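## Task

Get the blue jar standing upright on the pink patch and the pink cup standing upright on the cyan patch. Each airlock door opens only while someone keeps the push plate matching its sign's colour pressed down and the other door of the same airlock is closed.

## Robot and tools

Robots: eight identical i2rt Big YAM arms, arm1 to arm8, on tables whose tops are at z=+0.800. Each has six joints, a five-fingered right hand and a wrist camera (armN_cam_wrist). Four fixed room cameras are cam_1 to cam_4. Feet, in metres: arm1 (+0.601, +1.323, +0.904), arm2 (+1.349, +0.593, +0.879), arm3 (-0.598, +1.306, +0.899), arm4 (-1.339, +0.609, +0.905), arm5 (-0.595, -1.354, +0.821), arm6 (-1.312, -0.599, +0.818), arm7 (+0.592, -1.317, +0.896), arm8 (+1.314, -0.597, +0.868). Each foot faces its own +x; the hand reaches about 1.07 m from the joint1 axis.

Frame: one shared scene frame, origin on the floor, +z up, metres. The hand point sits 0.045 m in front of the palm; its +z runs along straight fingers, +y out of the palm, +x across the palm away from the thumb. Straight fingers extend 0.06 to 0.07 m past the point. A bracket on the little-finger side of the wrist sticks out and can strike things.

move: arguments are arm1 to arm8 plus cameras. Each arm gets its own object; an arm left out receives nothing new but may keep pushing toward older targets. Inside an arm's object:
- joints: absolute targets by name. Arm joints in radians: joint1_rad -2.879..2.879 (base yaw, positive counter-clockwise from above), joint2_rad 0..3.141 (shoulder, raises then swings forward), joint3_rad 0..3.019 (elbow, positive opens), joint4_rad -1.692..1.57 (hand pitch, positive lifts fingers), joint5_rad -1.57..1.57 (side swing, positive to the arm's right), joint6_rad -2.094..2.094 (roll, positive clockwise viewed from behind). Hand keys on a -1..1 scale: hand_little, hand_ring, hand_middle, hand_index (+1 straight, -1 curled), hand_thumb_bend (+1 straight, -1 bent), hand_thumb_turn (+1 beside palm, -1 opposite fingers), hand_force_limit (closing stop force, about 0 N at -1 to 10 N at +1, 15 N for thumb motors), hand_speed (-0.96..1; full speed from +0.48 up).
- target: an absolute hand pose, a list of seven numbers [x, y, z, qw, qx, qy, qz], metres and unit quaternion in the scene frame, in the form the hand line prints. The hand travels in a straight line from its current hand_target. When target is present, joints may only carry hand keys.
- speed: top path speed in m/s, 0.002 to 0.5, default 0.25; rotation capped at twice that in rad/s. Only allowed with target.
- min_time_s: 0.1 to 8 s, a lower bound on the duration of this arm's joint motions.
cameras: list of names, ["all"], or []. All motions of a call begin together; all hand paths in one call finish together, paced by the slowest. Paths last 0.5 to 10 s and no action exceeds 15 s. Paths ignore obstacles and other arms. Expect hands to lag, overshoot speed near full stretch, and finish a centimetre or more away. A call with no arm parts just reports every state and all images.

wait: seconds 0 to 10, optional cameras; commands nothing. zoom_image: camera plus region [x0, y0, x1, y1] in pixels, at most 504 by 504, from that camera's latest image. show_instructions: shows the reference pages. finished_scene: scene number; ends the scene for good, so the task objects must already stand correctly on their own.

Reading results: the move line gives each moved arm's outcome (done, or its worst status word). joint_status and hand_status: done, off_target (resting away, maybe still pushing), time_out (the arm's joints take new nearby targets and keep pushing), not_followed (a safety check held back the targets; "joint command not followed" or "pose unreachable"). on_its_own lists motion you did not order; "held at" is a target. "as last shown" lists arms not named this call, with repeated values. hand is the measured hand pose, hand_target the pose the held joint targets imply. hand_stopped_by gives six words for little, ring, middle, index, thumb_bend, thumb_turn: moving, target, force, stalled, fault. The *_load_n values are fingertip forces in N, positive when pushed open; a lost grip shows as loads falling near 0. Joint velocities are in rad/s; "within noise" means still. Joint torques include the arm's weight. A refused call cancels the later move, wait and finished_scene calls of that reply.

Gripping: turn the thumb fully in front (hand_thumb_turn -1) to wrap objects 0.035 to 0.065 m thick, or handles down to about 0.025 m. A finger motor moves only when its target changes by at least 0.002; it stops on arrival or when load reaches hand_force_limit. Starting values are force limit 0 and speed -0.8. For a soft grip close at hand_speed -0.94 or lower. To grip harder, raise hand_force_limit and send a more-closed target; to release, send a more-open one.

Airlocks: one arm must keep the plate matching the door sign's colour pressed while the airlock's opposite door stays closed; plan hand-offs between arms across the airlock.

Avoid: two robots pressing against each other, or a hand closing on another robot's fingers; hard hits on arms or fixed objects; arms pushing endlessly against something (motors heat, MOTOR HOT appears, and at 100 °C the arm goes limp for 30 to 60 s, keys then reading limit_stop_at_motor_heat); dropping things from height, releasing moving objects, or pushing anything out of the work area. Loose objects may occasionally be nudged by outside forces. The scene keeps running while you think, holding the last commands.

Each tool is called after "Request:" by a JSON object that holds its "fn" and its "kwargs".

Reference images:

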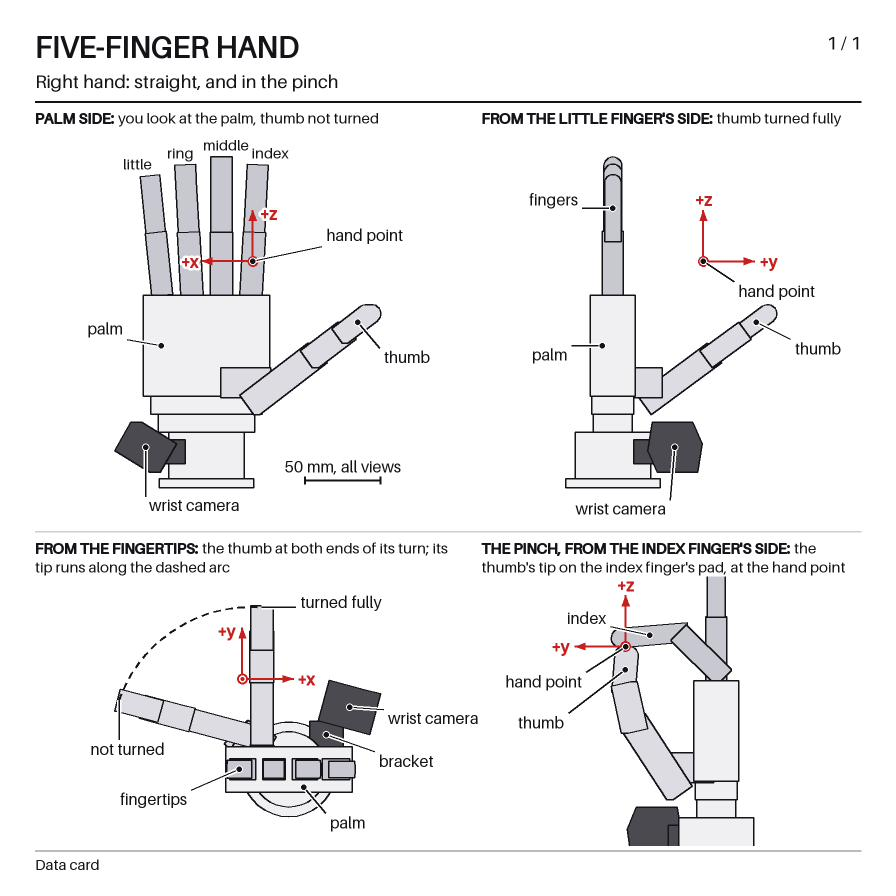

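## Session

Request:
{"fn": "move", "kwargs": {}}

Scene clock: 0.00 s.
Joint torques (N m): no reading
Heat: arm1: hottest joint3_rad 40 °C; arm2: hottest joint2_rad 40 °C; arm3: hottest joint3_rad 47 °C; arm4: hottest joint3_rad 39 °C; arm5: hottest joint3_rad 43 °C; arm6: hottest joint3_rad 46 °C; arm7: hottest joint3_rad 36 °C; arm8: hottest joint2_rad 41 °C.
Joint velocities: within noise
arm1.joint_positions: joint1_rad=+0.297 joint2_rad=+0.620 joint3_rad=+1.506 joint4_rad=-1.536 joint5_rad=+0.000 joint6_rad=-1.200 hand_little=+1.000 hand_ring=+1.000 hand_middle=+1.000 hand_index=+1.000 hand_thumb_turn=+1.000 hand_thumb_bend=+1.000 hand_force_limit=+0.000 hand_speed=-0.800
arm1.joint_status: not commanded
arm1.hand_stopped_by: target,target,target,target,target,target
arm1.little_load_n: 0.0
arm1.ring_load_n: 0.0
arm1.middle_load_n: 0.0
arm1.index_load_n: 0.0
arm1.thumb_bend_load_n: 0.0
arm1.thumb_turn_load_n: 0.0
arm1.hand: x=+0.4933 y=+1.1806 z=+1.4049 quat_wxyz=(+0.323, +0.348, -0.823, +0.311) (m; scene frame)
arm1.hand_target: x=+0.4938 y=+1.1817 z=+1.4128 quat_wxyz=(+0.329, +0.346, -0.819, +0.317) (m; scene frame)
arm1.hand_status: not commanded
arm2.joint_positions: joint1_rad=-0.165 joint2_rad=+0.644 joint3_rad=+1.396 joint4_rad=-1.536 joint5_rad=+0.000 joint6_rad=-1.200 hand_little=+1.000 hand_ring=+1.000 hand_middle=+1.000 hand_index=+1.000 hand_thumb_turn=+1.000 hand_thumb_bend=+1.000 hand_force_limit=+0.000 hand_speed=-0.800
arm2.joint_status: not commanded
arm2.hand_stopped_by: target,target,target,target,target,target
arm2.little_load_n: 0.0
arm2.ring_load_n: 0.0
arm2.middle_load_n: 0.0
arm2.index_load_n: 0.0
arm2.thumb_bend_load_n: 0.0
arm2.thumb_turn_load_n: 0.0
arm2.hand: x=+1.1687 y=+0.5192 z=+1.3280 quat_wxyz=(+0.341, +0.112, -0.916, +0.180) (m; scene frame)
arm2.hand_target: x=+1.1685 y=+0.5190 z=+1.3377 quat_wxyz=(+0.351, +0.112, -0.911, +0.185) (m; scene frame)
arm2.hand_status: not commanded
arm3.joint_positions: joint1_rad=-0.499 joint2_rad=+0.619 joint3_rad=+1.425 joint4_rad=-1.536 joint5_rad=+0.000 joint6_rad=-1.200 hand_little=+1.000 hand_ring=+1.000 hand_middle=+1.000 hand_index=+1.000 hand_thumb_turn=+1.000 hand_thumb_bend=+1.000 hand_force_limit=+0.000 hand_speed=-0.800
arm3.joint_status: not commanded
arm3.hand_stopped_by: target,target,target,target,target,target
arm3.little_load_n: 0.0
arm3.ring_load_n: 0.0
arm3.middle_load_n: 0.0
arm3.index_load_n: 0.0
arm3.thumb_bend_load_n: 0.0
arm3.thumb_turn_load_n: 0.0
arm3.hand: x=-0.6017 y=+1.1113 z=+1.3610 quat_wxyz=(+0.196, +0.590, -0.700, +0.351) (m; scene frame)
arm3.hand_target: x=-0.6017 y=+1.1117 z=+1.3695 quat_wxyz=(+0.200, +0.587, -0.697, +0.360) (m; scene frame)
arm3.hand_status: not commanded
arm4.joint_positions: joint1_rad=+0.819 joint2_rad=+0.612 joint3_rad=+1.417 joint4_rad=-1.536 joint5_rad=+0.000 joint6_rad=-1.200 hand_little=+1.000 hand_ring=+1.000 hand_middle=+1.000 hand_index=+1.000 hand_thumb_turn=+1.000 hand_thumb_bend=+1.000 hand_force_limit=+0.000 hand_speed=-0.800
arm4.joint_status: not commanded
arm4.hand_stopped_by: target,target,target,target,target,target
arm4.little_load_n: 0.0
arm4.ring_load_n: 0.0
arm4.middle_load_n: 0.0
arm4.index_load_n: 0.0
arm4.thumb_bend_load_n: 0.0
arm4.thumb_turn_load_n: 0.0
arm4.hand: x=-1.1558 y=+0.6003 z=+1.3689 quat_wxyz=(-0.118, +0.908, -0.075, +0.394) (m; scene frame)
arm4.hand_target: x=-1.1556 y=+0.6003 z=+1.3789 quat_wxyz=(-0.122, +0.903, -0.074, +0.406) (m; scene frame)
arm4.hand_status: not commanded
arm5.joint_positions: joint1_rad=+1.153 joint2_rad=+0.601 joint3_rad=+1.322 joint4_rad=-1.536 joint5_rad=+0.000 joint6_rad=-1.200 hand_little=+1.000 hand_ring=+1.000 hand_middle=+1.000 hand_index=+1.000 hand_thumb_turn=+1.000 hand_thumb_bend=+1.000 hand_force_limit=+0.000 hand_speed=-0.800
arm5.joint_status: not commanded
arm5.hand_stopped_by: target,target,target,target,target,target
arm5.little_load_n: 0.0
arm5.ring_load_n: 0.0
arm5.middle_load_n: 0.5
arm5.index_load_n: 0.0
arm5.thumb_bend_load_n: 0.0
arm5.thumb_turn_load_n: 0.0
arm5.hand: x=-0.6211 y=-1.1699 z=+1.2453 quat_wxyz=(-0.336, +0.658, +0.656, +0.155) (m; scene frame)
arm5.hand_target: x=-0.6214 y=-1.1692 z=+1.2564 quat_wxyz=(-0.348, +0.654, +0.653, +0.160) (m; scene frame)
arm5.hand_status: not commanded
arm6.joint_positions: joint1_rad=-0.184 joint2_rad=+0.603 joint3_rad=+1.341 joint4_rad=-1.536 joint5_rad=+0.000 joint6_rad=-1.200 hand_little=+1.000 hand_ring=+1.000 hand_middle=+1.000 hand_index=+1.000 hand_thumb_turn=+1.000 hand_thumb_bend=+1.000 hand_force_limit=+0.000 hand_speed=-0.800
arm6.joint_status: not commanded
arm6.hand_stopped_by: target,target,target,target,target,target
arm6.little_load_n: 0.0
arm6.ring_load_n: 0.0
arm6.middle_load_n: 0.0
arm6.index_load_n: 0.0
arm6.thumb_bend_load_n: 0.0
arm6.thumb_turn_load_n: 0.0
arm6.hand: x=-1.1276 y=-0.5592 z=+1.2489 quat_wxyz=(-0.161, +0.925, +0.049, +0.341) (m; scene frame)
arm6.hand_target: x=-1.1281 y=-0.5595 z=+1.2564 quat_wxyz=(-0.165, +0.921, +0.049, +0.349) (m; scene frame)
arm6.hand_status: not commanded
arm7.joint_positions: joint1_rad=-0.891 joint2_rad=+0.645 joint3_rad=+1.319 joint4_rad=-1.536 joint5_rad=+0.000 joint6_rad=-1.200 hand_little=+1.000 hand_ring=+1.000 hand_middle=+1.000 hand_index=+1.000 hand_thumb_turn=+1.000 hand_thumb_bend=+1.000 hand_force_limit=+0.000 hand_speed=-0.800
arm7.joint_status: not commanded
arm7.hand_stopped_by: target,target,target,target,target,target
arm7.little_load_n: 0.0
arm7.ring_load_n: 0.0
arm7.middle_load_n: 0.0
arm7.index_load_n: 0.0
arm7.thumb_bend_load_n: 0.0
arm7.thumb_turn_load_n: 0.0
arm7.hand: x=+0.6843 y=-1.1370 z=+1.3097 quat_wxyz=(-0.265, +0.830, +0.438, +0.223) (m; scene frame)
arm7.hand_target: x=+0.6845 y=-1.1364 z=+1.3182 quat_wxyz=(-0.273, +0.827, +0.436, +0.230) (m; scene frame)
arm7.hand_status: not commanded
arm8.joint_positions: joint1_rad=+1.107 joint2_rad=+0.528 joint3_rad=+1.320 joint4_rad=-1.536 joint5_rad=+0.000 joint6_rad=-1.200 hand_little=+1.000 hand_ring=+1.000 hand_middle=+1.000 hand_index=+1.000 hand_thumb_turn=+1.000 hand_thumb_bend=+1.000 hand_force_limit=+0.000 hand_speed=-0.800
arm8.joint_status: not commanded
arm8.hand_stopped_by: target,target,target,target,target,target
arm8.little_load_n: 0.0
arm8.ring_load_n: 0.0
arm8.middle_load_n: 0.0
arm8.index_load_n: 0.0
arm8.thumb_bend_load_n: 0.0
arm8.thumb_turn_load_n: 0.0
arm8.hand: x=+1.1484 y=-0.6254 z=+1.3009 quat_wxyz=(-0.369, -0.027, +0.916, -0.153) (m; scene frame)
arm8.hand_target: x=+1.1482 y=-0.6256 z=+1.3120 quat_wxyz=(-0.381, -0.027, +0.910, -0.158) (m; scene frame)
arm8.hand_status: not commanded
pictures: arm1_cam_wrist, arm2_cam_wrist, arm3_cam_wrist, arm4_cam_wrist, arm5_cam_wrist, arm6_cam_wrist, arm7_cam_wrist, arm8_cam_wrist, cam_1, cam_2, cam_3, cam_4
camera_calibration:
arm1_cam_wrist: T_world_to_cam=[[-0.901127, 0.428071, -0.0687387, 0.0377582], [0.424678, 0.839593, -0.33872, -0.728705], [-0.0872838, -0.334422, -0.938373, 1.86908], [0, 0, 0, 1]] pos_world=[0.50663, 1.22071, 1.50966]
arm2_cam_wrist: T_world_to_cam=[[-0.513596, 0.855857, -0.0610572, 0.236627], [0.844841, 0.491989, -0.210217, -0.966253], [-0.149876, -0.15955, -0.975746, 1.67237], [0, 0, 0, 1]] pos_world=[1.18851, 0.539692, 1.44313]
arm3_cam_wrist: T_world_to_cam=[[-0.991816, -0.123317, -0.0330719, -0.417142], [-0.107017, 0.944234, -0.3114, -0.683829], [0.0696285, -0.305313, -0.949703, 1.79067], [0, 0, 0, 1]] pos_world=[-0.611591, 1.14097, 1.47386]
arm4_cam_wrist: T_world_to_cam=[[0.159307, -0.985349, -0.0608962, 0.859785], [-0.931586, -0.129626, -0.339625, -0.528706], [0.326755, 0.110835, -0.938587, 1.70989], [0, 0, 0, 1]] pos_world=[-1.18822, 0.589139, 1.47768]
arm5_cam_wrist: T_world_to_cam=[[0.952636, 0.303619, -0.0173311, 0.964847], [0.297598, -0.942445, -0.152423, -0.736351], [-0.0626121, 0.140046, -0.988163, 1.47569], [0, 0, 0, 1]] pos_world=[-0.607614, -1.19358, 1.36271]
arm6_cam_wrist: T_world_to_cam=[[0.397315, -0.913234, -0.090244, 0.04942], [-0.90067, -0.369211, -0.229077, -0.939701], [0.175882, 0.172296, -0.969216, 1.61803], [0, 0, 0, 1]] pos_world=[-1.15058, -0.580596, 1.35742]
arm7_cam_wrist: T_world_to_cam=[[0.961583, -0.254075, -0.10394, -0.805259], [-0.271469, -0.936352, -0.222597, -0.579998], [-0.0407677, 0.242262, -0.969354, 1.68515], [0, 0, 0, 1]] pos_world=[0.685572, -1.15593, 1.42071]
arm8_cam_wrist: T_world_to_cam=[[-0.3387, 0.940427, -0.0296404, 1.01186], [0.915288, 0.322019, -0.241975, -0.538666], [-0.218016, -0.109087, -0.96983, 1.55423], [0, 0, 0, 1]] pos_world=[1.1746, -0.60857, 1.40699]

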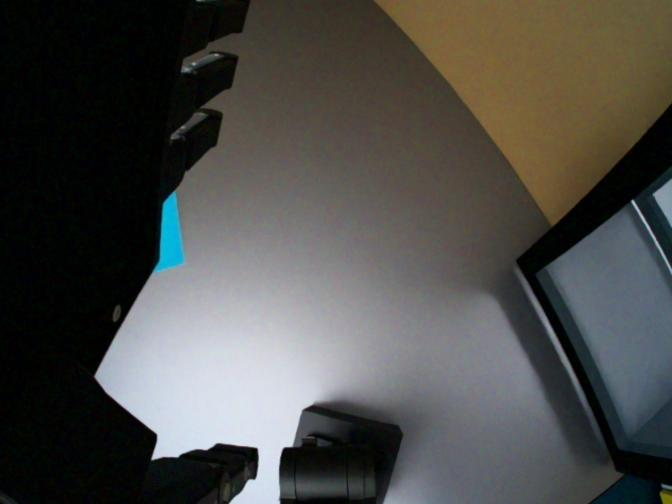

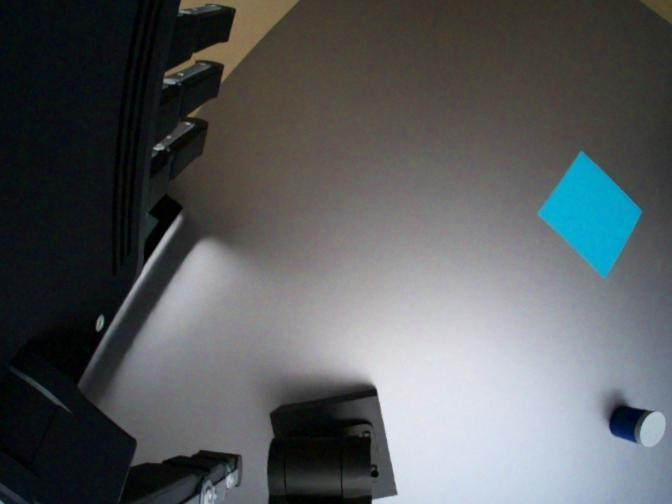

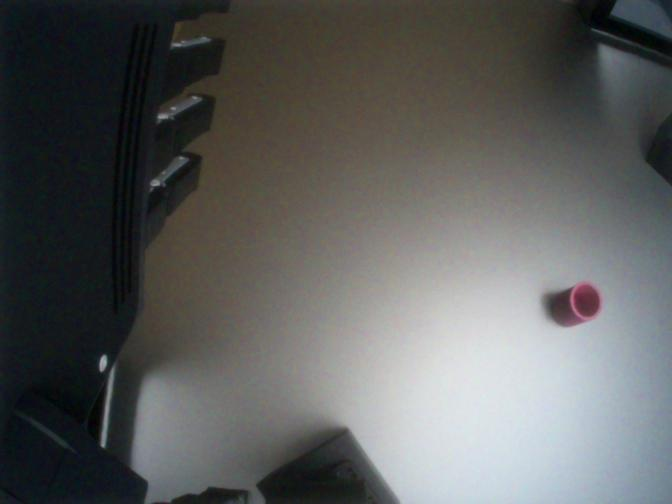

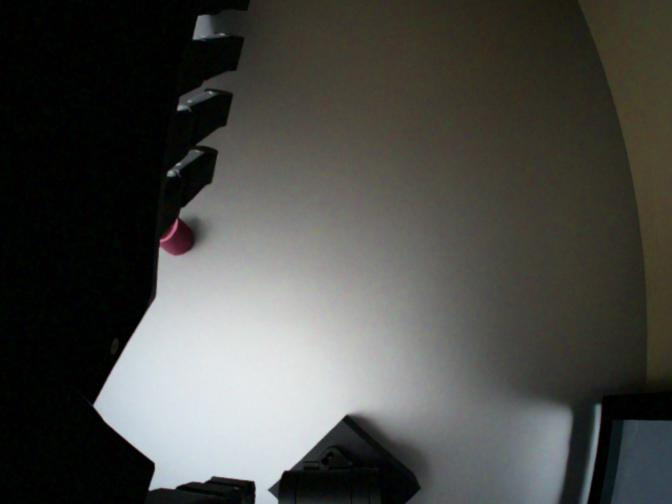

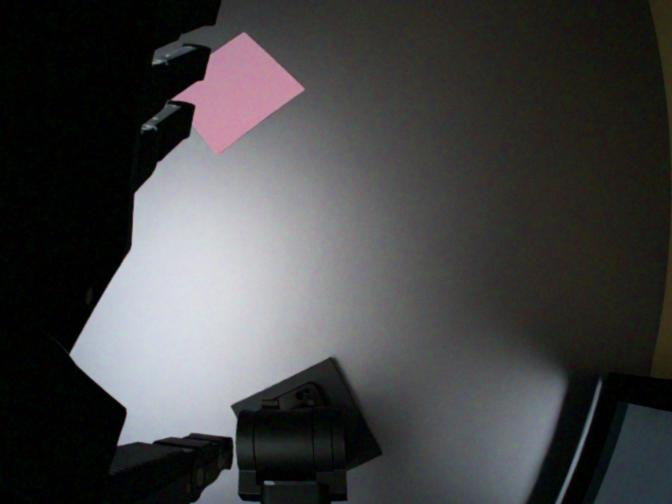

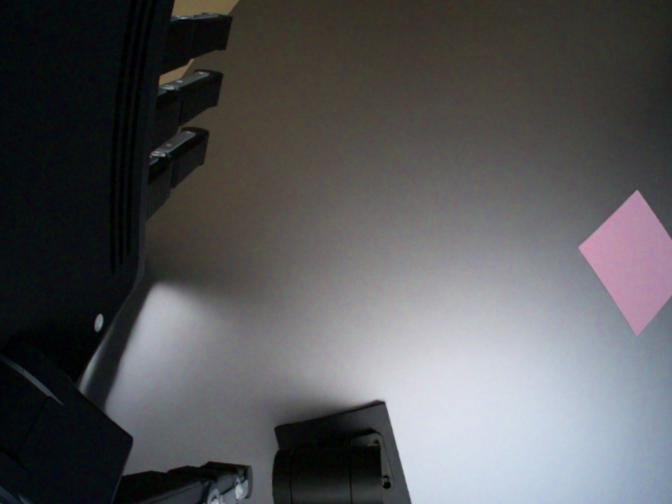

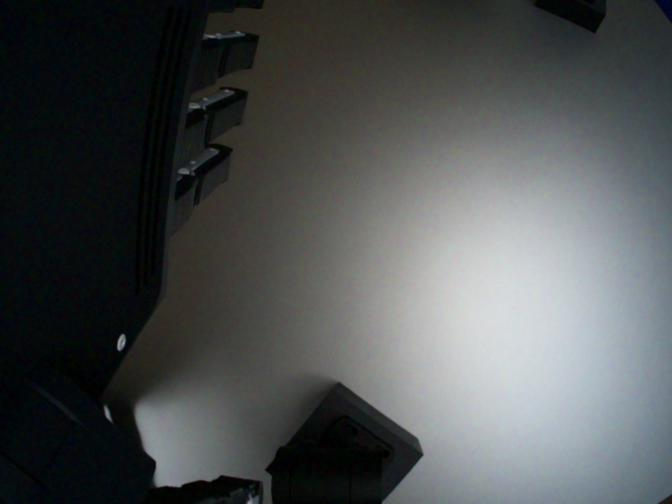

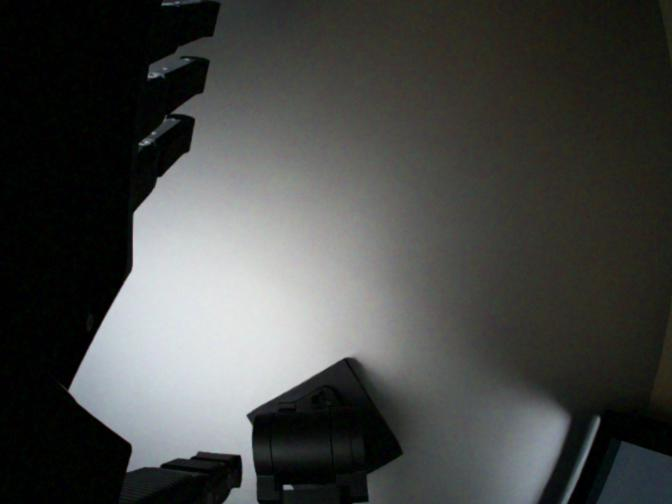

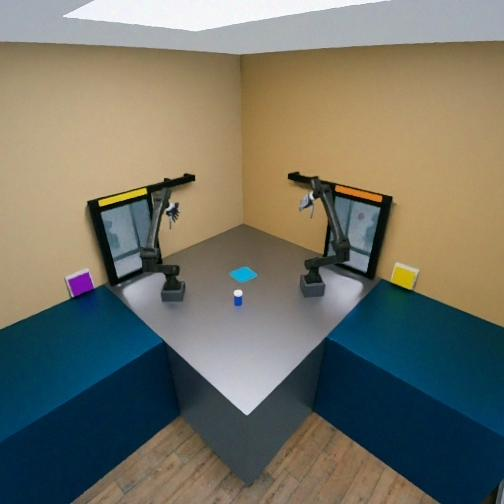

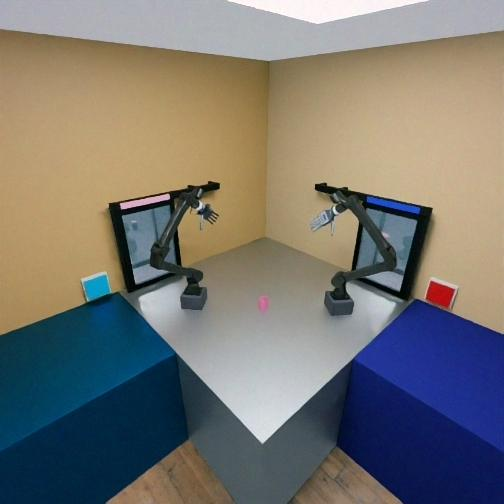

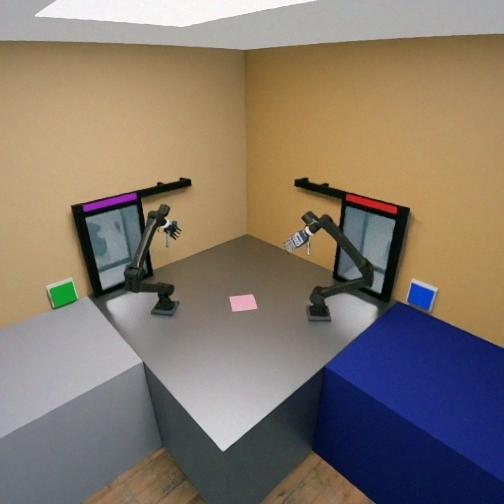

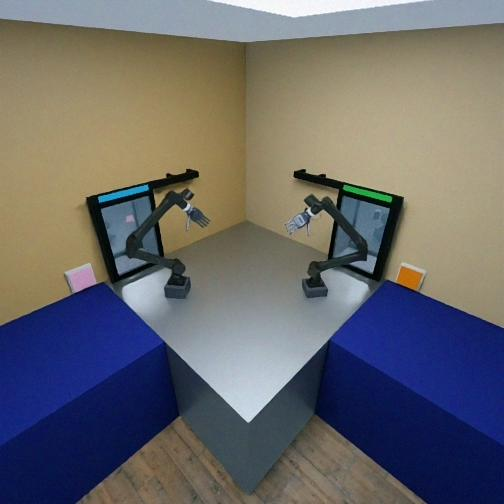

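Request:
{"fn": "zoom_image", "kwargs": {"camera": "cam_1", "region": [200, 240, 290, 330]}}

Request:
{"fn": "zoom_image", "kwargs": {"camera": "cam_2", "region": [220, 250, 310, 340]}}

Request:
{"fn": "zoom_image", "kwargs": {"camera": "cam_3", "region": [200, 260, 290, 350]}}

Scaled by 5.600 from the camera's 504x504 image, which has a finer 720x720 frame.

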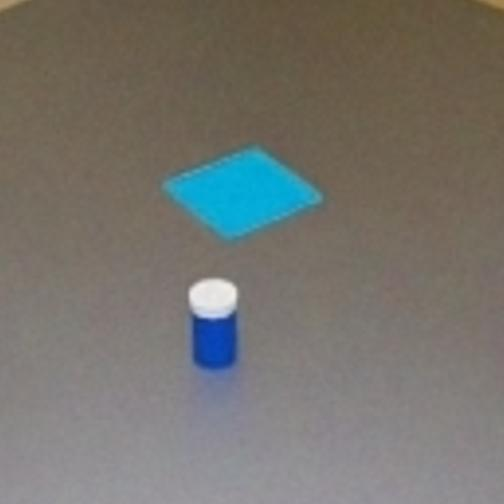

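Scaled by 5.600 from the camera's 504x504 image, which has a finer 720x720 frame.

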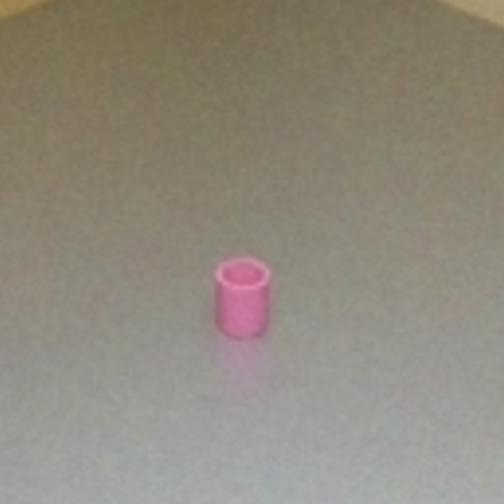

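Scaled by 5.600 from the camera's 504x504 image, which has a finer 720x720 frame.

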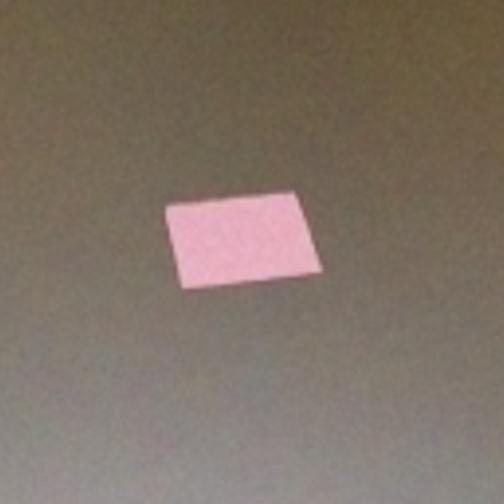

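Request:
{"fn": "move", "kwargs": {"arm1": {"joints": {"joint1_rad": 1.73, "hand_speed": 0.0, "hand_thumb_turn": -1}, "min_time_s": 3}, "arm2": {"joints": {"joint1_rad": 1.56, "hand_speed": 0.0, "hand_little": -1, "hand_ring": -1, "hand_middle": -1, "hand_index": -1}, "min_time_s": 4}, "arm7": {"joints": {"joint1_rad": 1.71, "hand_speed": 0.0, "hand_little": -1, "hand_ring": -1, "hand_middle": -1, "hand_index": -1}, "min_time_s": 4}, "arm8": {"joints": {"joint1_rad": -1.69, "hand_speed": 0.0, "hand_little": -1, "hand_ring": -1, "hand_middle": -1, "hand_index": -1}, "min_time_s": 4}, "arm5": {"joints": {"joint1_rad": -1.54, "hand_speed": 0.0, "hand_little": -1, "hand_ring": -1, "hand_middle": -1, "hand_index": -1}, "min_time_s": 4}, "arm3": {"joints": {"joint1_rad": 0.95, "hand_speed": 0.0, "hand_thumb_turn": -1}, "min_time_s": 3}, "arm4": {"joints": {"joint1_rad": -0.98, "hand_speed": 0.0, "hand_thumb_turn": -1}, "min_time_s": 3}, "arm6": {"joints": {"joint1_rad": 1.2, "hand_speed": 0.0, "hand_thumb_turn": -1}, "min_time_s": 3}}}

Request:
{"fn": "move", "kwargs": {"arm1": {"target": [0.9408, 1.1045, 0.90, 0.1889, 0.6814, -0.1889, 0.6814], "speed": 0.2}, "arm2": {"target": [1.84, 0.20, 0.88, 0, 0, 0.9848, -0.1736], "speed": 0.2}, "arm7": {"target": [0.20, -1.84, 0.88, -0.1228, 0.6964, 0.6964, -0.1228], "speed": 0.2}, "arm8": {"target": [1.79, -0.20, 0.88, -0.1736, 0.9848, 0, 0], "speed": 0.2}, "arm5": {"target": [-0.20, -1.78, 0.88, -0.1228, 0.6964, -0.6964, 0.1228], "speed": 0.2}, "arm3": {"target": [-0.28, 1.39, 1.16, 0, 0.866, 0, 0.5], "speed": 0.2}, "cameras": ["arm1_cam_wrist", "arm3_cam_wrist", "cam_1", "cam_3", "cam_4"]}}

Scene clock: 114.63 s.
Joint torques (N m): arm1=[0.15 2.08 8.73 2.37 0.16 -0.04] | arm2=[0.91 2.2 7.06 2.02 0.03 -0.06] | arm3=[0.91 1.79 7.49 1.24 -0.07 0.09] | arm4=[-2.26 2.32 7.56 1.92 0.1 -0.02] | arm5=[0.56 3.96 8.51 1.98 0.06 -0.15] | arm6=[2.14 2.73 9.55 1.5 0.03 -0.04] | arm7=[2.32 0.73 9.22 2.14 0.12 -0.09] | arm8=[0.73 4.42 10.24 2.4 0.07 0]
Heat: arm1: hottest joint3_rad 43 °C; arm2: hottest joint3_rad 42 °C; arm3: hottest joint3_rad 54 °C; arm4: hottest joint3_rad 43 °C; arm5: hottest joint3_rad 48 °C; arm6: hottest joint3_rad 50 °C; arm7: hottest joint3_rad 41 °C; arm8: hottest joint2_rad 40 °C.
move: arm1 done; arm2 done; arm3 done; arm4 done; arm5 done; arm6 done; arm7 done; arm8 done
Joint velocities: within noise
arm1.joint_positions: joint1_rad=+1.720 joint2_rad=+0.620 joint3_rad=+1.506 joint4_rad=-1.536 joint5_rad=+0.000 joint6_rad=-1.200 hand_little=+1.000 hand_ring=+1.000 hand_middle=+1.000 hand_index=+1.000 hand_thumb_turn=-1.000 hand_thumb_bend=+1.000 hand_force_limit=+0.000 hand_speed=+0.000
arm1.joint_status: all done
arm1.hand_stopped_by: target,target,target,target,target,target
arm1.little_load_n: 0.0
arm1.ring_load_n: 0.0
arm1.middle_load_n: 0.0
arm1.index_load_n: 0.0
arm1.thumb_bend_load_n: 0.0
arm1.thumb_turn_load_n: 0.5
arm1.hand: x=+0.7322 y=+1.1948 z=+1.4033 quat_wxyz=(+0.044, +0.804, -0.396, +0.441) (m; scene frame)
arm1.hand_target: x=+0.7327 y=+1.1968 z=+1.4112 quat_wxyz=(+0.042, +0.802, -0.390, +0.451) (m; scene frame)
arm1.hand_status: not commanded
arm2.joint_positions: joint1_rad=+1.550 joint2_rad=+0.644 joint3_rad=+1.396 joint4_rad=-1.536 joint5_rad=+0.001 joint6_rad=-1.200 hand_little=-1.000 hand_ring=-1.000 hand_middle=-1.000 hand_index=-1.000 hand_thumb_turn=+1.000 hand_thumb_bend=+1.000 hand_force_limit=+0.000 hand_speed=+0.000
arm2.joint_status: all done
arm2.hand_stopped_by: target,target,target,target,target,target
arm2.little_load_n: 0.0
arm2.ring_load_n: 0.0
arm2.middle_load_n: 0.0
arm2.index_load_n: 0.0
arm2.thumb_bend_load_n: 0.0
arm2.thumb_turn_load_n: 0.0
arm2.hand: x=+1.4518 y=+0.4214 z=+1.3259 quat_wxyz=(+0.086, +0.768, -0.516, +0.371) (m; scene frame)
arm2.hand_target: x=+1.4538 y=+0.4222 z=+1.3354 quat_wxyz=(+0.087, +0.766, -0.509, +0.382) (m; scene frame)
arm2.hand_status: not commanded
arm3.joint_positions: joint1_rad=+0.936 joint2_rad=+0.619 joint3_rad=+1.425 joint4_rad=-1.536 joint5_rad=+0.000 joint6_rad=-1.200 hand_little=+1.000 hand_ring=+1.000 hand_middle=+1.000 hand_index=+1.000 hand_thumb_turn=-1.000 hand_thumb_bend=+1.000 hand_force_limit=+0.000 hand_speed=+0.000
arm3.joint_status: all done
arm3.hand_stopped_by: target,target,target,target,target,target
arm3.little_load_n: 0.0
arm3.ring_load_n: 0.0
arm3.middle_load_n: 0.0
arm3.index_load_n: 0.0
arm3.thumb_bend_load_n: 0.0
arm3.thumb_turn_load_n: 0.5
arm3.hand: x=-0.4074 y=+1.2664 z=+1.3611 quat_wxyz=(-0.093, +0.903, -0.143, +0.393) (m; scene frame)
arm3.hand_target: x=-0.4074 y=+1.2688 z=+1.3696 quat_wxyz=(-0.098, +0.900, -0.136, +0.403) (m; scene frame)
arm3.hand_status: not commanded
arm4.joint_positions: joint1_rad=-0.967 joint2_rad=+0.612 joint3_rad=+1.417 joint4_rad=-1.536 joint5_rad=+0.000 joint6_rad=-1.200 hand_little=+1.000 hand_ring=+1.000 hand_middle=+1.000 hand_index=+1.000 hand_thumb_turn=-1.000 hand_thumb_bend=+1.000 hand_force_limit=+0.000 hand_speed=+0.000
arm4.joint_status: all done
arm4.hand_stopped_by: target,target,target,target,target,target
arm4.little_load_n: 0.5
arm4.ring_load_n: 0.0
arm4.middle_load_n: 0.0
arm4.index_load_n: 0.0
arm4.thumb_bend_load_n: 0.0
arm4.thumb_turn_load_n: 0.0
arm4.hand: x=-1.3895 y=+0.4262 z=+1.3662 quat_wxyz=(+0.227, +0.512, -0.757, +0.336) (m; scene frame)
arm4.hand_target: x=-1.3921 y=+0.4266 z=+1.3763 quat_wxyz=(+0.236, +0.504, -0.756, +0.344) (m; scene frame)
arm4.hand_status: not commanded
arm5.joint_positions: joint1_rad=-1.532 joint2_rad=+0.601 joint3_rad=+1.322 joint4_rad=-1.536 joint5_rad=+0.000 joint6_rad=-1.200 hand_little=-1.000 hand_ring=-1.000 hand_middle=-1.000 hand_index=-1.000 hand_thumb_turn=+1.000 hand_thumb_bend=+1.000 hand_force_limit=+0.000 hand_speed=+0.000
arm5.joint_status: all done
arm5.hand_stopped_by: target,target,target,target,target,target
arm5.little_load_n: 0.0
arm5.ring_load_n: 0.0
arm5.middle_load_n: 0.0
arm5.index_load_n: 0.0
arm5.thumb_bend_load_n: 0.0
arm5.thumb_turn_load_n: 0.0
arm5.hand: x=-0.4963 y=-1.5134 z=+1.2444 quat_wxyz=(+0.065, +0.786, -0.495, +0.364) (m; scene frame)
arm5.hand_target: x=-0.4972 y=-1.5147 z=+1.2555 quat_wxyz=(+0.069, +0.779, -0.496, +0.377) (m; scene frame)
arm5.hand_status: not commanded
arm6.joint_positions: joint1_rad=+1.189 joint2_rad=+0.603 joint3_rad=+1.341 joint4_rad=-1.536 joint5_rad=+0.000 joint6_rad=-1.200 hand_little=+1.000 hand_ring=+1.000 hand_middle=+1.000 hand_index=+1.000 hand_thumb_turn=-1.000 hand_thumb_bend=+1.000 hand_force_limit=+0.000 hand_speed=+0.000
arm6.joint_status: all done
arm6.hand_stopped_by: target,target,target,target,target,target
arm6.little_load_n: 0.0
arm6.ring_load_n: 0.0
arm6.middle_load_n: 0.0
arm6.index_load_n: 0.0
arm6.thumb_bend_load_n: 0.0
arm6.thumb_turn_load_n: 0.0
arm6.hand: x=-1.3171 y=-0.4158 z=+1.2514 quat_wxyz=(-0.343, +0.682, +0.624, +0.168) (m; scene frame)
arm6.hand_target: x=-1.3190 y=-0.4166 z=+1.2589 quat_wxyz=(-0.352, +0.675, +0.625, +0.170) (m; scene frame)
arm6.hand_status: not commanded
arm7.joint_positions: joint1_rad=+1.695 joint2_rad=+0.645 joint3_rad=+1.319 joint4_rad=-1.536 joint5_rad=+0.000 joint6_rad=-1.200 hand_little=-1.000 hand_ring=-1.000 hand_middle=-1.000 hand_index=-1.000 hand_thumb_turn=+1.000 hand_thumb_bend=+1.000 hand_force_limit=+0.000 hand_speed=+0.000
arm7.joint_status: all done
arm7.hand_stopped_by: target,target,target,target,target,target
arm7.little_load_n: 0.0
arm7.ring_load_n: 0.0
arm7.middle_load_n: 0.0
arm7.index_load_n: 0.0
arm7.thumb_bend_load_n: 0.0
arm7.thumb_turn_load_n: 0.0
arm7.hand: x=+0.4271 y=-1.4226 z=+1.3125 quat_wxyz=(-0.295, -0.195, +0.916, -0.189) (m; scene frame)
arm7.hand_target: x=+0.4284 y=-1.4256 z=+1.3209 quat_wxyz=(-0.302, -0.201, +0.911, -0.197) (m; scene frame)
arm7.hand_status: not commanded
arm8.joint_positions: joint1_rad=-1.678 joint2_rad=+0.528 joint3_rad=+1.320 joint4_rad=-1.536 joint5_rad=+0.000 joint6_rad=-1.200 hand_little=-1.000 hand_ring=-1.000 hand_middle=-1.000 hand_index=-1.000 hand_thumb_turn=+1.000 hand_thumb_bend=+1.000 hand_force_limit=+0.000 hand_speed=+0.000
arm8.joint_status: all done
arm8.hand_stopped_by: target,target,target,target,target,target
arm8.little_load_n: 0.0
arm8.ring_load_n: 0.0
arm8.middle_load_n: 0.0
arm8.index_load_n: 0.0
arm8.thumb_bend_load_n: 0.0
arm8.thumb_turn_load_n: 0.0
arm8.hand: x=+1.4584 y=-0.5192 z=+1.3023 quat_wxyz=(-0.222, +0.895, +0.187, +0.338) (m; scene frame)
arm8.hand_target: x=+1.4595 y=-0.5209 z=+1.3134 quat_wxyz=(-0.227, +0.890, +0.181, +0.351) (m; scene frame)
arm8.hand_status: not commanded
pictures: none

Scene clock: 120.50 s.
Joint torques (N m): arm1=[-0.21 -7.41 0.7 3.81 0.32 -0.18] | arm2=[-1.08 -17.55 9.33 0.59 0.14 0.13] | arm3=[0.91 -1.14 8.03 1.77 0.36 -0.02] | arm4=[-2.14 2.26 7.57 1.88 0.11 -0.02] | arm5=[0.09 -14.15 12.03 0.55 -0.29 -0.1] | arm6=[2.84 3.02 9.48 1.52 0.02 0.02] | arm7=[-0.32 -16.62 11.07 0.66 0.2 0.06] | arm8=[1.14 -16.03 13.37 0.92 -0.23 0.15]
Heat: arm1: hottest joint3_rad 42 °C; arm2: hottest joint3_rad 42 °C; arm3: hottest joint3_rad 53 °C; arm4: hottest joint3_rad 43 °C; arm5: hottest joint3_rad 48 °C; arm6: hottest joint3_rad 50 °C; arm7: hottest joint3_rad 41 °C; arm8: hottest joint2_rad 40 °C.
move: arm1 off_target; arm2 off_target; arm3 done; arm5 off_target; arm7 off_target; arm8 off_target
Joint velocities: arm1=[within noise] | arm2=[within noise] | arm3=[-0.005 -0.005 -0.046 -0.002 -0.007 -0.051] | arm4=[within noise] | arm5=[within noise] | arm6=[within noise] | arm7=[within noise] | arm8=[within noise]
arm1.joint_positions: joint1_rad=+1.955 joint2_rad=+1.952 joint3_rad=+0.188 joint4_rad=+1.555 joint5_rad=+0.262 joint6_rad=-1.480 hand_little=+1.000 hand_ring=+1.000 hand_middle=+1.000 hand_index=+1.000 hand_thumb_turn=-1.000 hand_thumb_bend=+1.000 hand_force_limit=+0.000 hand_speed=+0.000
arm1.joint_status: not commanded
arm1.hand_stopped_by: target,target,target,target,target,target
arm1.little_load_n: 0.0
arm1.ring_load_n: 0.0
arm1.middle_load_n: 0.0
arm1.index_load_n: 0.0
arm1.thumb_bend_load_n: 0.0
arm1.thumb_turn_load_n: 0.0
arm1.hand: x=+0.9363 y=+1.1025 z=+0.8992 quat_wxyz=(+0.174, +0.739, -0.233, +0.608) (m; scene frame)
arm1.hand_target: x=+0.9412 y=+1.1044 z=+0.9007 quat_wxyz=(+0.174, +0.736, -0.226, +0.613) (m; scene frame)
arm1.hand_status: off_target (0.005 m and 12.0 deg from the pose sent, 0.552 m and 42.6 deg at the start; a joint's target at an end of its range on 32 of 176 steps)
arm2.joint_positions: joint1_rad=+1.678 joint2_rad=+1.970 joint3_rad=+1.477 joint4_rad=-0.866 joint5_rad=+0.263 joint6_rad=+0.833 hand_little=-1.000 hand_ring=-1.000 hand_middle=-1.000 hand_index=-1.000 hand_thumb_turn=+1.000 hand_thumb_bend=+1.000 hand_force_limit=+0.000 hand_speed=+0.000
arm2.joint_status: not commanded
arm2.hand_stopped_by: target,target,target,target,target,target
arm2.little_load_n: 0.0
arm2.ring_load_n: 0.0
arm2.middle_load_n: 0.0
arm2.index_load_n: 0.0
arm2.thumb_bend_load_n: 0.0
arm2.thumb_turn_load_n: 0.0
arm2.hand: x=+1.8281 y=+0.2160 z=+0.8711 quat_wxyz=(+0.010, +0.012, -0.986, +0.167) (m; scene frame)
arm2.hand_target: x=+1.8395 y=+0.2004 z=+0.8804 quat_wxyz=(-0.001, +0.000, -0.985, +0.174) (m; scene frame)
arm2.hand_status: off_target (0.022 m and 1.9 deg from the pose sent, 0.631 m and 110.2 deg at the start)
arm3.joint_positions: joint1_rad=+1.610 joint2_rad=+0.702 joint3_rad=+0.718 joint4_rad=-0.685 joint5_rad=+0.637 joint6_rad=-1.143 hand_little=+1.000 hand_ring=+1.000 hand_middle=+1.000 hand_index=+1.000 hand_thumb_turn=-1.000 hand_thumb_bend=+1.000 hand_force_limit=+0.000 hand_speed=+0.000
arm3.joint_status: not commanded
arm3.hand_stopped_by: target,target,target,target,target,target
arm3.little_load_n: -0.5
arm3.ring_load_n: 0.0
arm3.middle_load_n: 0.0
arm3.index_load_n: 0.0
arm3.thumb_bend_load_n: 0.0
arm3.thumb_turn_load_n: 0.5
arm3.hand: x=-0.2825 y=+1.3841 z=+1.1608 quat_wxyz=(+0.002, +0.868, -0.007, +0.497) (m; scene frame)
arm3.hand_target: x=-0.2802 y=+1.3900 z=+1.1600 quat_wxyz=(+0.000, +0.866, +0.000, +0.500) (m; scene frame)
arm3.hand_status: done (0.006 m and 0.9 deg from the pose sent, 0.268 m and 23.5 deg at the start)
arm4, arm6: as last shown
arm4.little_load_n: 0.0
arm5.joint_positions: joint1_rad=-1.639 joint2_rad=+1.924 joint3_rad=+1.533 joint4_rad=-0.989 joint5_rad=-0.250 joint6_rad=-0.845 hand_little=-1.000 hand_ring=-1.000 hand_middle=-1.000 hand_index=-1.000 hand_thumb_turn=+1.000 hand_thumb_bend=+1.000 hand_force_limit=+0.000 hand_speed=+0.000
arm5.joint_status: not commanded
arm5.hand_stopped_by: target,target,target,target,target,target
arm5.little_load_n: 0.0
arm5.ring_load_n: 0.0
arm5.middle_load_n: 0.0
arm5.index_load_n: 0.0
arm5.thumb_bend_load_n: 0.0
arm5.thumb_turn_load_n: 0.0
arm5.hand: x=-0.2115 y=-1.7606 z=+0.8640 quat_wxyz=(-0.123, +0.702, -0.694, +0.104) (m; scene frame)
arm5.hand_target: x=-0.2008 y=-1.7792 z=+0.8805 quat_wxyz=(-0.123, +0.696, -0.696, +0.123) (m; scene frame)
arm5.hand_status: off_target (0.028 m and 2.3 deg from the pose sent, 0.540 m and 43.4 deg at the start)
arm6.index_load_n: -0.5
arm7.joint_positions: joint1_rad=+1.829 joint2_rad=+2.069 joint3_rad=+1.582 joint4_rad=-0.881 joint5_rad=+0.268 joint6_rad=+0.869 hand_little=-1.000 hand_ring=-1.000 hand_middle=-1.000 hand_index=-1.000 hand_thumb_turn=+1.000 hand_thumb_bend=+1.000 hand_force_limit=+0.000 hand_speed=+0.000
arm7.joint_status: not commanded
arm7.hand_stopped_by: target,target,target,target,target,target
arm7.little_load_n: 0.0
arm7.ring_load_n: 0.0
arm7.middle_load_n: 0.0
arm7.index_load_n: 0.0
arm7.thumb_bend_load_n: 0.0
arm7.thumb_turn_load_n: -0.5
arm7.hand: x=+0.2148 y=-1.8348 z=+0.8759 quat_wxyz=(-0.124, +0.687, +0.706, -0.118) (m; scene frame)
arm7.hand_target: x=+0.2002 y=-1.8396 z=+0.8802 quat_wxyz=(-0.123, +0.696, +0.696, -0.123) (m; scene frame)
arm7.hand_status: off_target (0.016 m and 1.6 deg from the pose sent, 0.642 m and 111.7 deg at the start)
arm8.joint_positions: joint1_rad=-1.796 joint2_rad=+2.077 joint3_rad=+1.652 joint4_rad=-0.969 joint5_rad=-0.268 joint6_rad=-0.898 hand_little=-1.000 hand_ring=-1.000 hand_middle=-1.000 hand_index=-1.000 hand_thumb_turn=+1.000 hand_thumb_bend=+1.000 hand_force_limit=+0.000 hand_speed=+0.000
arm8.joint_status: not commanded
arm8.hand_stopped_by: target,target,target,target,target,target
arm8.little_load_n: 0.0
arm8.ring_load_n: 0.0
arm8.middle_load_n: 0.0
arm8.index_load_n: 0.0
arm8.thumb_bend_load_n: 0.0
arm8.thumb_turn_load_n: 0.0
arm8.hand: x=+1.7704 y=-0.2083 z=+0.8676 quat_wxyz=(-0.162, +0.987, +0.009, -0.013) (m; scene frame)
arm8.hand_target: x=+1.7894 y=-0.2006 z=+0.8805 quat_wxyz=(-0.174, +0.985, +0.000, +0.001) (m; scene frame)
arm8.hand_status: off_target (0.025 m and 2.3 deg from the pose sent, 0.625 m and 46.1 deg at the start)
pictures: arm1_cam_wrist, arm3_cam_wrist, cam_1, cam_3, cam_4
camera_calibration:
arm1_cam_wrist: T_world_to_cam=[[-0.481401, -0.839681, 0.251375, 1.15252], [-0.705987, 0.201493, -0.678957, 1.04549], [0.519457, -0.504318, -0.689803, 0.802692], [0, 0, 0, 1]] pos_world=[0.875962, 1.1619, 0.973825]
arm3_cam_wrist: T_world_to_cam=[[0.107775, -0.959812, 0.259125, 1.05568], [-0.848634, -0.224592, -0.478935, 0.63312], [0.517885, -0.168285, -0.838734, 1.46968], [0, 0, 0, 1]] pos_world=[-0.337616, 1.40278, 1.26234]

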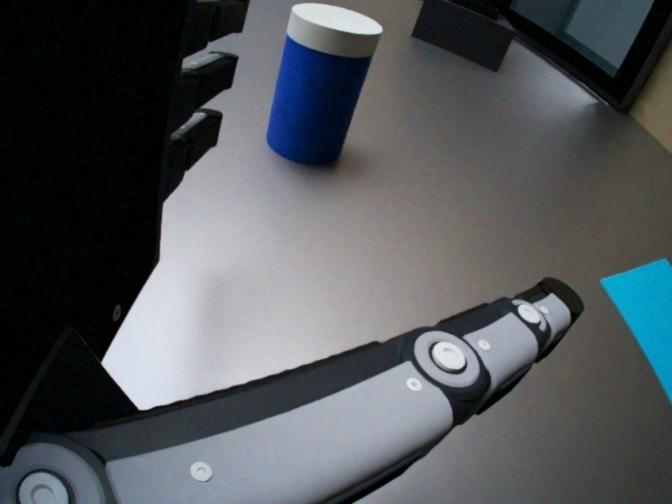

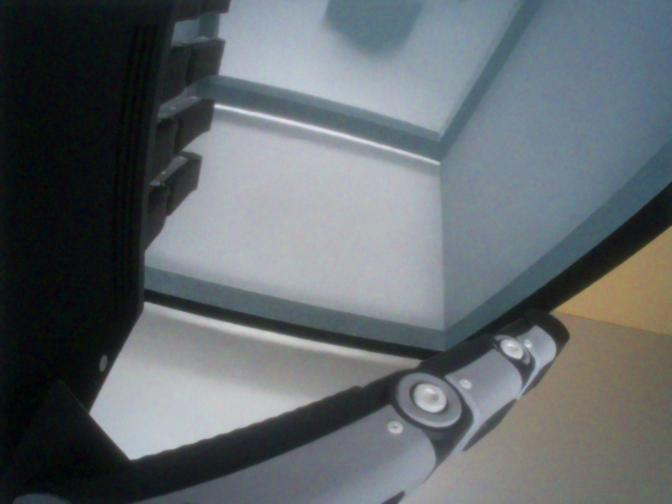

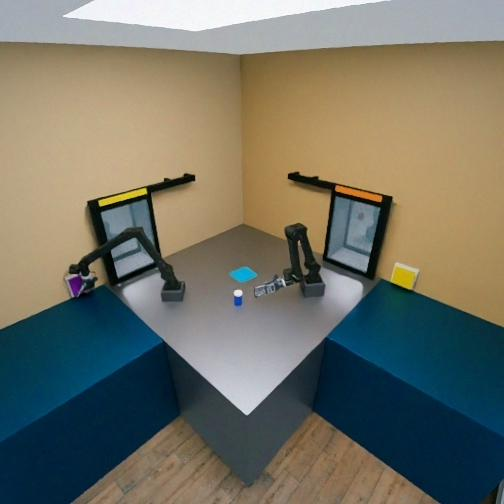

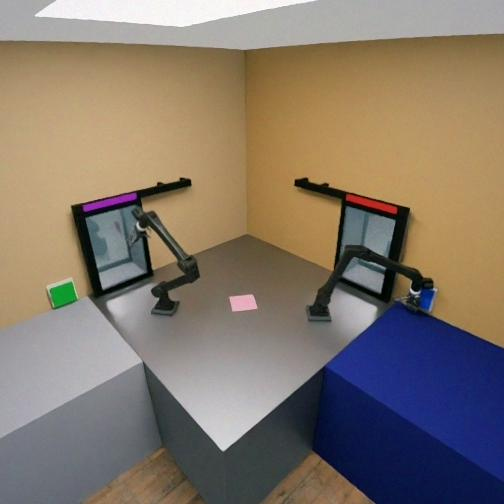

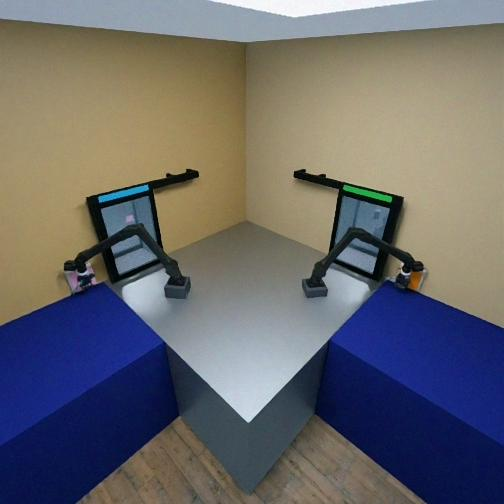

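Request:
{"fn": "move", "kwargs": {"arm1": {"target": [1.014, 1.051, 0.875, 0.1889, 0.6814, -0.1889, 0.6814], "speed": 0.12}, "arm8": {"target": [1.80, -0.09, 0.885, -0.1736, 0.9848, 0, 0], "speed": 0.12}, "cameras": ["arm1_cam_wrist"]}}

Scene clock: 143.57 s.
Joint torques (N m): arm1=[-1.96 -9.35 1.7 3.62 0.04 -0.19] | arm2=[-1.49 -17.61 9.4 0.5 0.16 0.14] | arm3=[0.73 -1.55 7.99 1.81 0.37 -0.02] | arm4=[-2.2 2.2 7.57 1.92 0.1 -0.02] | arm5=[0.44 -14.8 12.07 0.66 -0.31 -0.03] | arm6=[2.43 3.02 9.44 1.44 0.03 0] | arm7=[-0.21 -16.62 11 0.69 0.18 0.05] | arm8=[6.48 -17.55 17.62 2.69 -1.01 0.57]
Heat: arm1: hottest joint3_rad 40 °C; arm2: hottest joint3_rad 42 °C; arm3: hottest joint3_rad 54 °C; arm4: hottest joint3_rad 43 °C; arm5: hottest joint3_rad 48 °C; arm6: hottest joint3_rad 51 °C; arm7: hottest joint3_rad 41 °C; arm8: hottest joint3_rad 41 °C.
move: arm1 off_target; arm8 off_target
Joint velocities: within noise
arm1.joint_positions: joint1_rad=+1.878 joint2_rad=+2.118 joint3_rad=+0.432 joint4_rad=+1.555 joint5_rad=+0.158 joint6_rad=-1.525 hand_little=+1.000 hand_ring=+1.000 hand_middle=+1.000 hand_index=+1.000 hand_thumb_turn=-1.000 hand_thumb_bend=+1.000 hand_force_limit=+0.000 hand_speed=+0.000
arm1.joint_status: not commanded
arm1.hand_stopped_by: target,target,target,target,target,target
arm1.little_load_n: 0.0
arm1.ring_load_n: 0.0
arm1.middle_load_n: 0.0
arm1.index_load_n: 0.0
arm1.thumb_bend_load_n: 0.0
arm1.thumb_turn_load_n: 0.0
arm1.hand: x=+1.0137 y=+1.0563 z=+0.8756 quat_wxyz=(+0.175, +0.722, -0.211, +0.636) (m; scene frame)
arm1.hand_target: x=+1.0142 y=+1.0509 z=+0.8754 quat_wxyz=(+0.180, +0.717, -0.210, +0.640) (m; scene frame)
arm1.hand_status: off_target (0.005 m and 7.6 deg from the pose sent, 0.096 m and 12.0 deg at the start; a joint's target at an end of its range on 54 of 54 steps)
arm2, arm3, arm4, arm5, arm6, arm7: as last shown
arm2.ring_load_n: 0.5
arm2.hand: x=+1.8281 y=+0.2161 z=+0.8711 quat_wxyz=(+0.010, +0.012, -0.986, +0.167) (m; scene frame)
arm2.hand_target: x=+1.8394 y=+0.2005 z=+0.8804 quat_wxyz=(+0.000, +0.000, -0.985, +0.174) (m; scene frame)
arm3.little_load_n: 0.0
arm5.little_load_n: 0.5
arm6.index_load_n: 0.0
arm7.thumb_turn_load_n: 0.0
arm7.hand: x=+0.2147 y=-1.8348 z=+0.8759 quat_wxyz=(-0.124, +0.687, +0.706, -0.118) (m; scene frame)
arm8.joint_positions: joint1_rad=-1.747 joint2_rad=+2.265 joint3_rad=+1.967 joint4_rad=-1.154 joint5_rad=-0.226 joint6_rad=-0.826 hand_little=-1.000 hand_ring=-1.000 hand_middle=-1.000 hand_index=-1.000 hand_thumb_turn=+1.000 hand_thumb_bend=+1.000 hand_force_limit=+0.000 hand_speed=+0.000
arm8.joint_status: not commanded
arm8.hand_stopped_by: target,target,target,target,target,target
arm8.little_load_n: 0.0
arm8.ring_load_n: 0.0
arm8.middle_load_n: 0.0
arm8.index_load_n: 0.0
arm8.thumb_bend_load_n: -0.5
arm8.thumb_turn_load_n: 0.0
arm8.hand: x=+1.7916 y=-0.1557 z=+0.8639 quat_wxyz=(-0.126, +0.991, -0.008, -0.030) (m; scene frame)
arm8.hand_target: x=+1.7943 y=-0.0944 z=+0.8883 quat_wxyz=(-0.176, +0.984, +0.001, -0.001) (m; scene frame)
arm8.hand_status: off_target (0.069 m and 6.5 deg from the pose sent, 0.123 m and 2.3 deg at the start)
pictures: arm1_cam_wrist
camera_calibration:
arm1_cam_wrist: T_world_to_cam=[[-0.467113, -0.843573, 0.264934, 1.1347], [-0.673736, 0.145531, -0.724501, 1.15974], [0.572613, -0.51692, -0.636324, 0.635503], [0, 0, 0, 1]] pos_world=[0.947493, 1.11692, 0.944]

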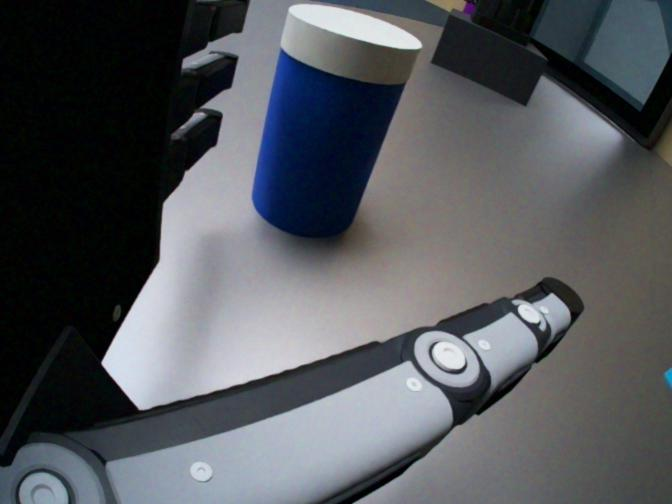

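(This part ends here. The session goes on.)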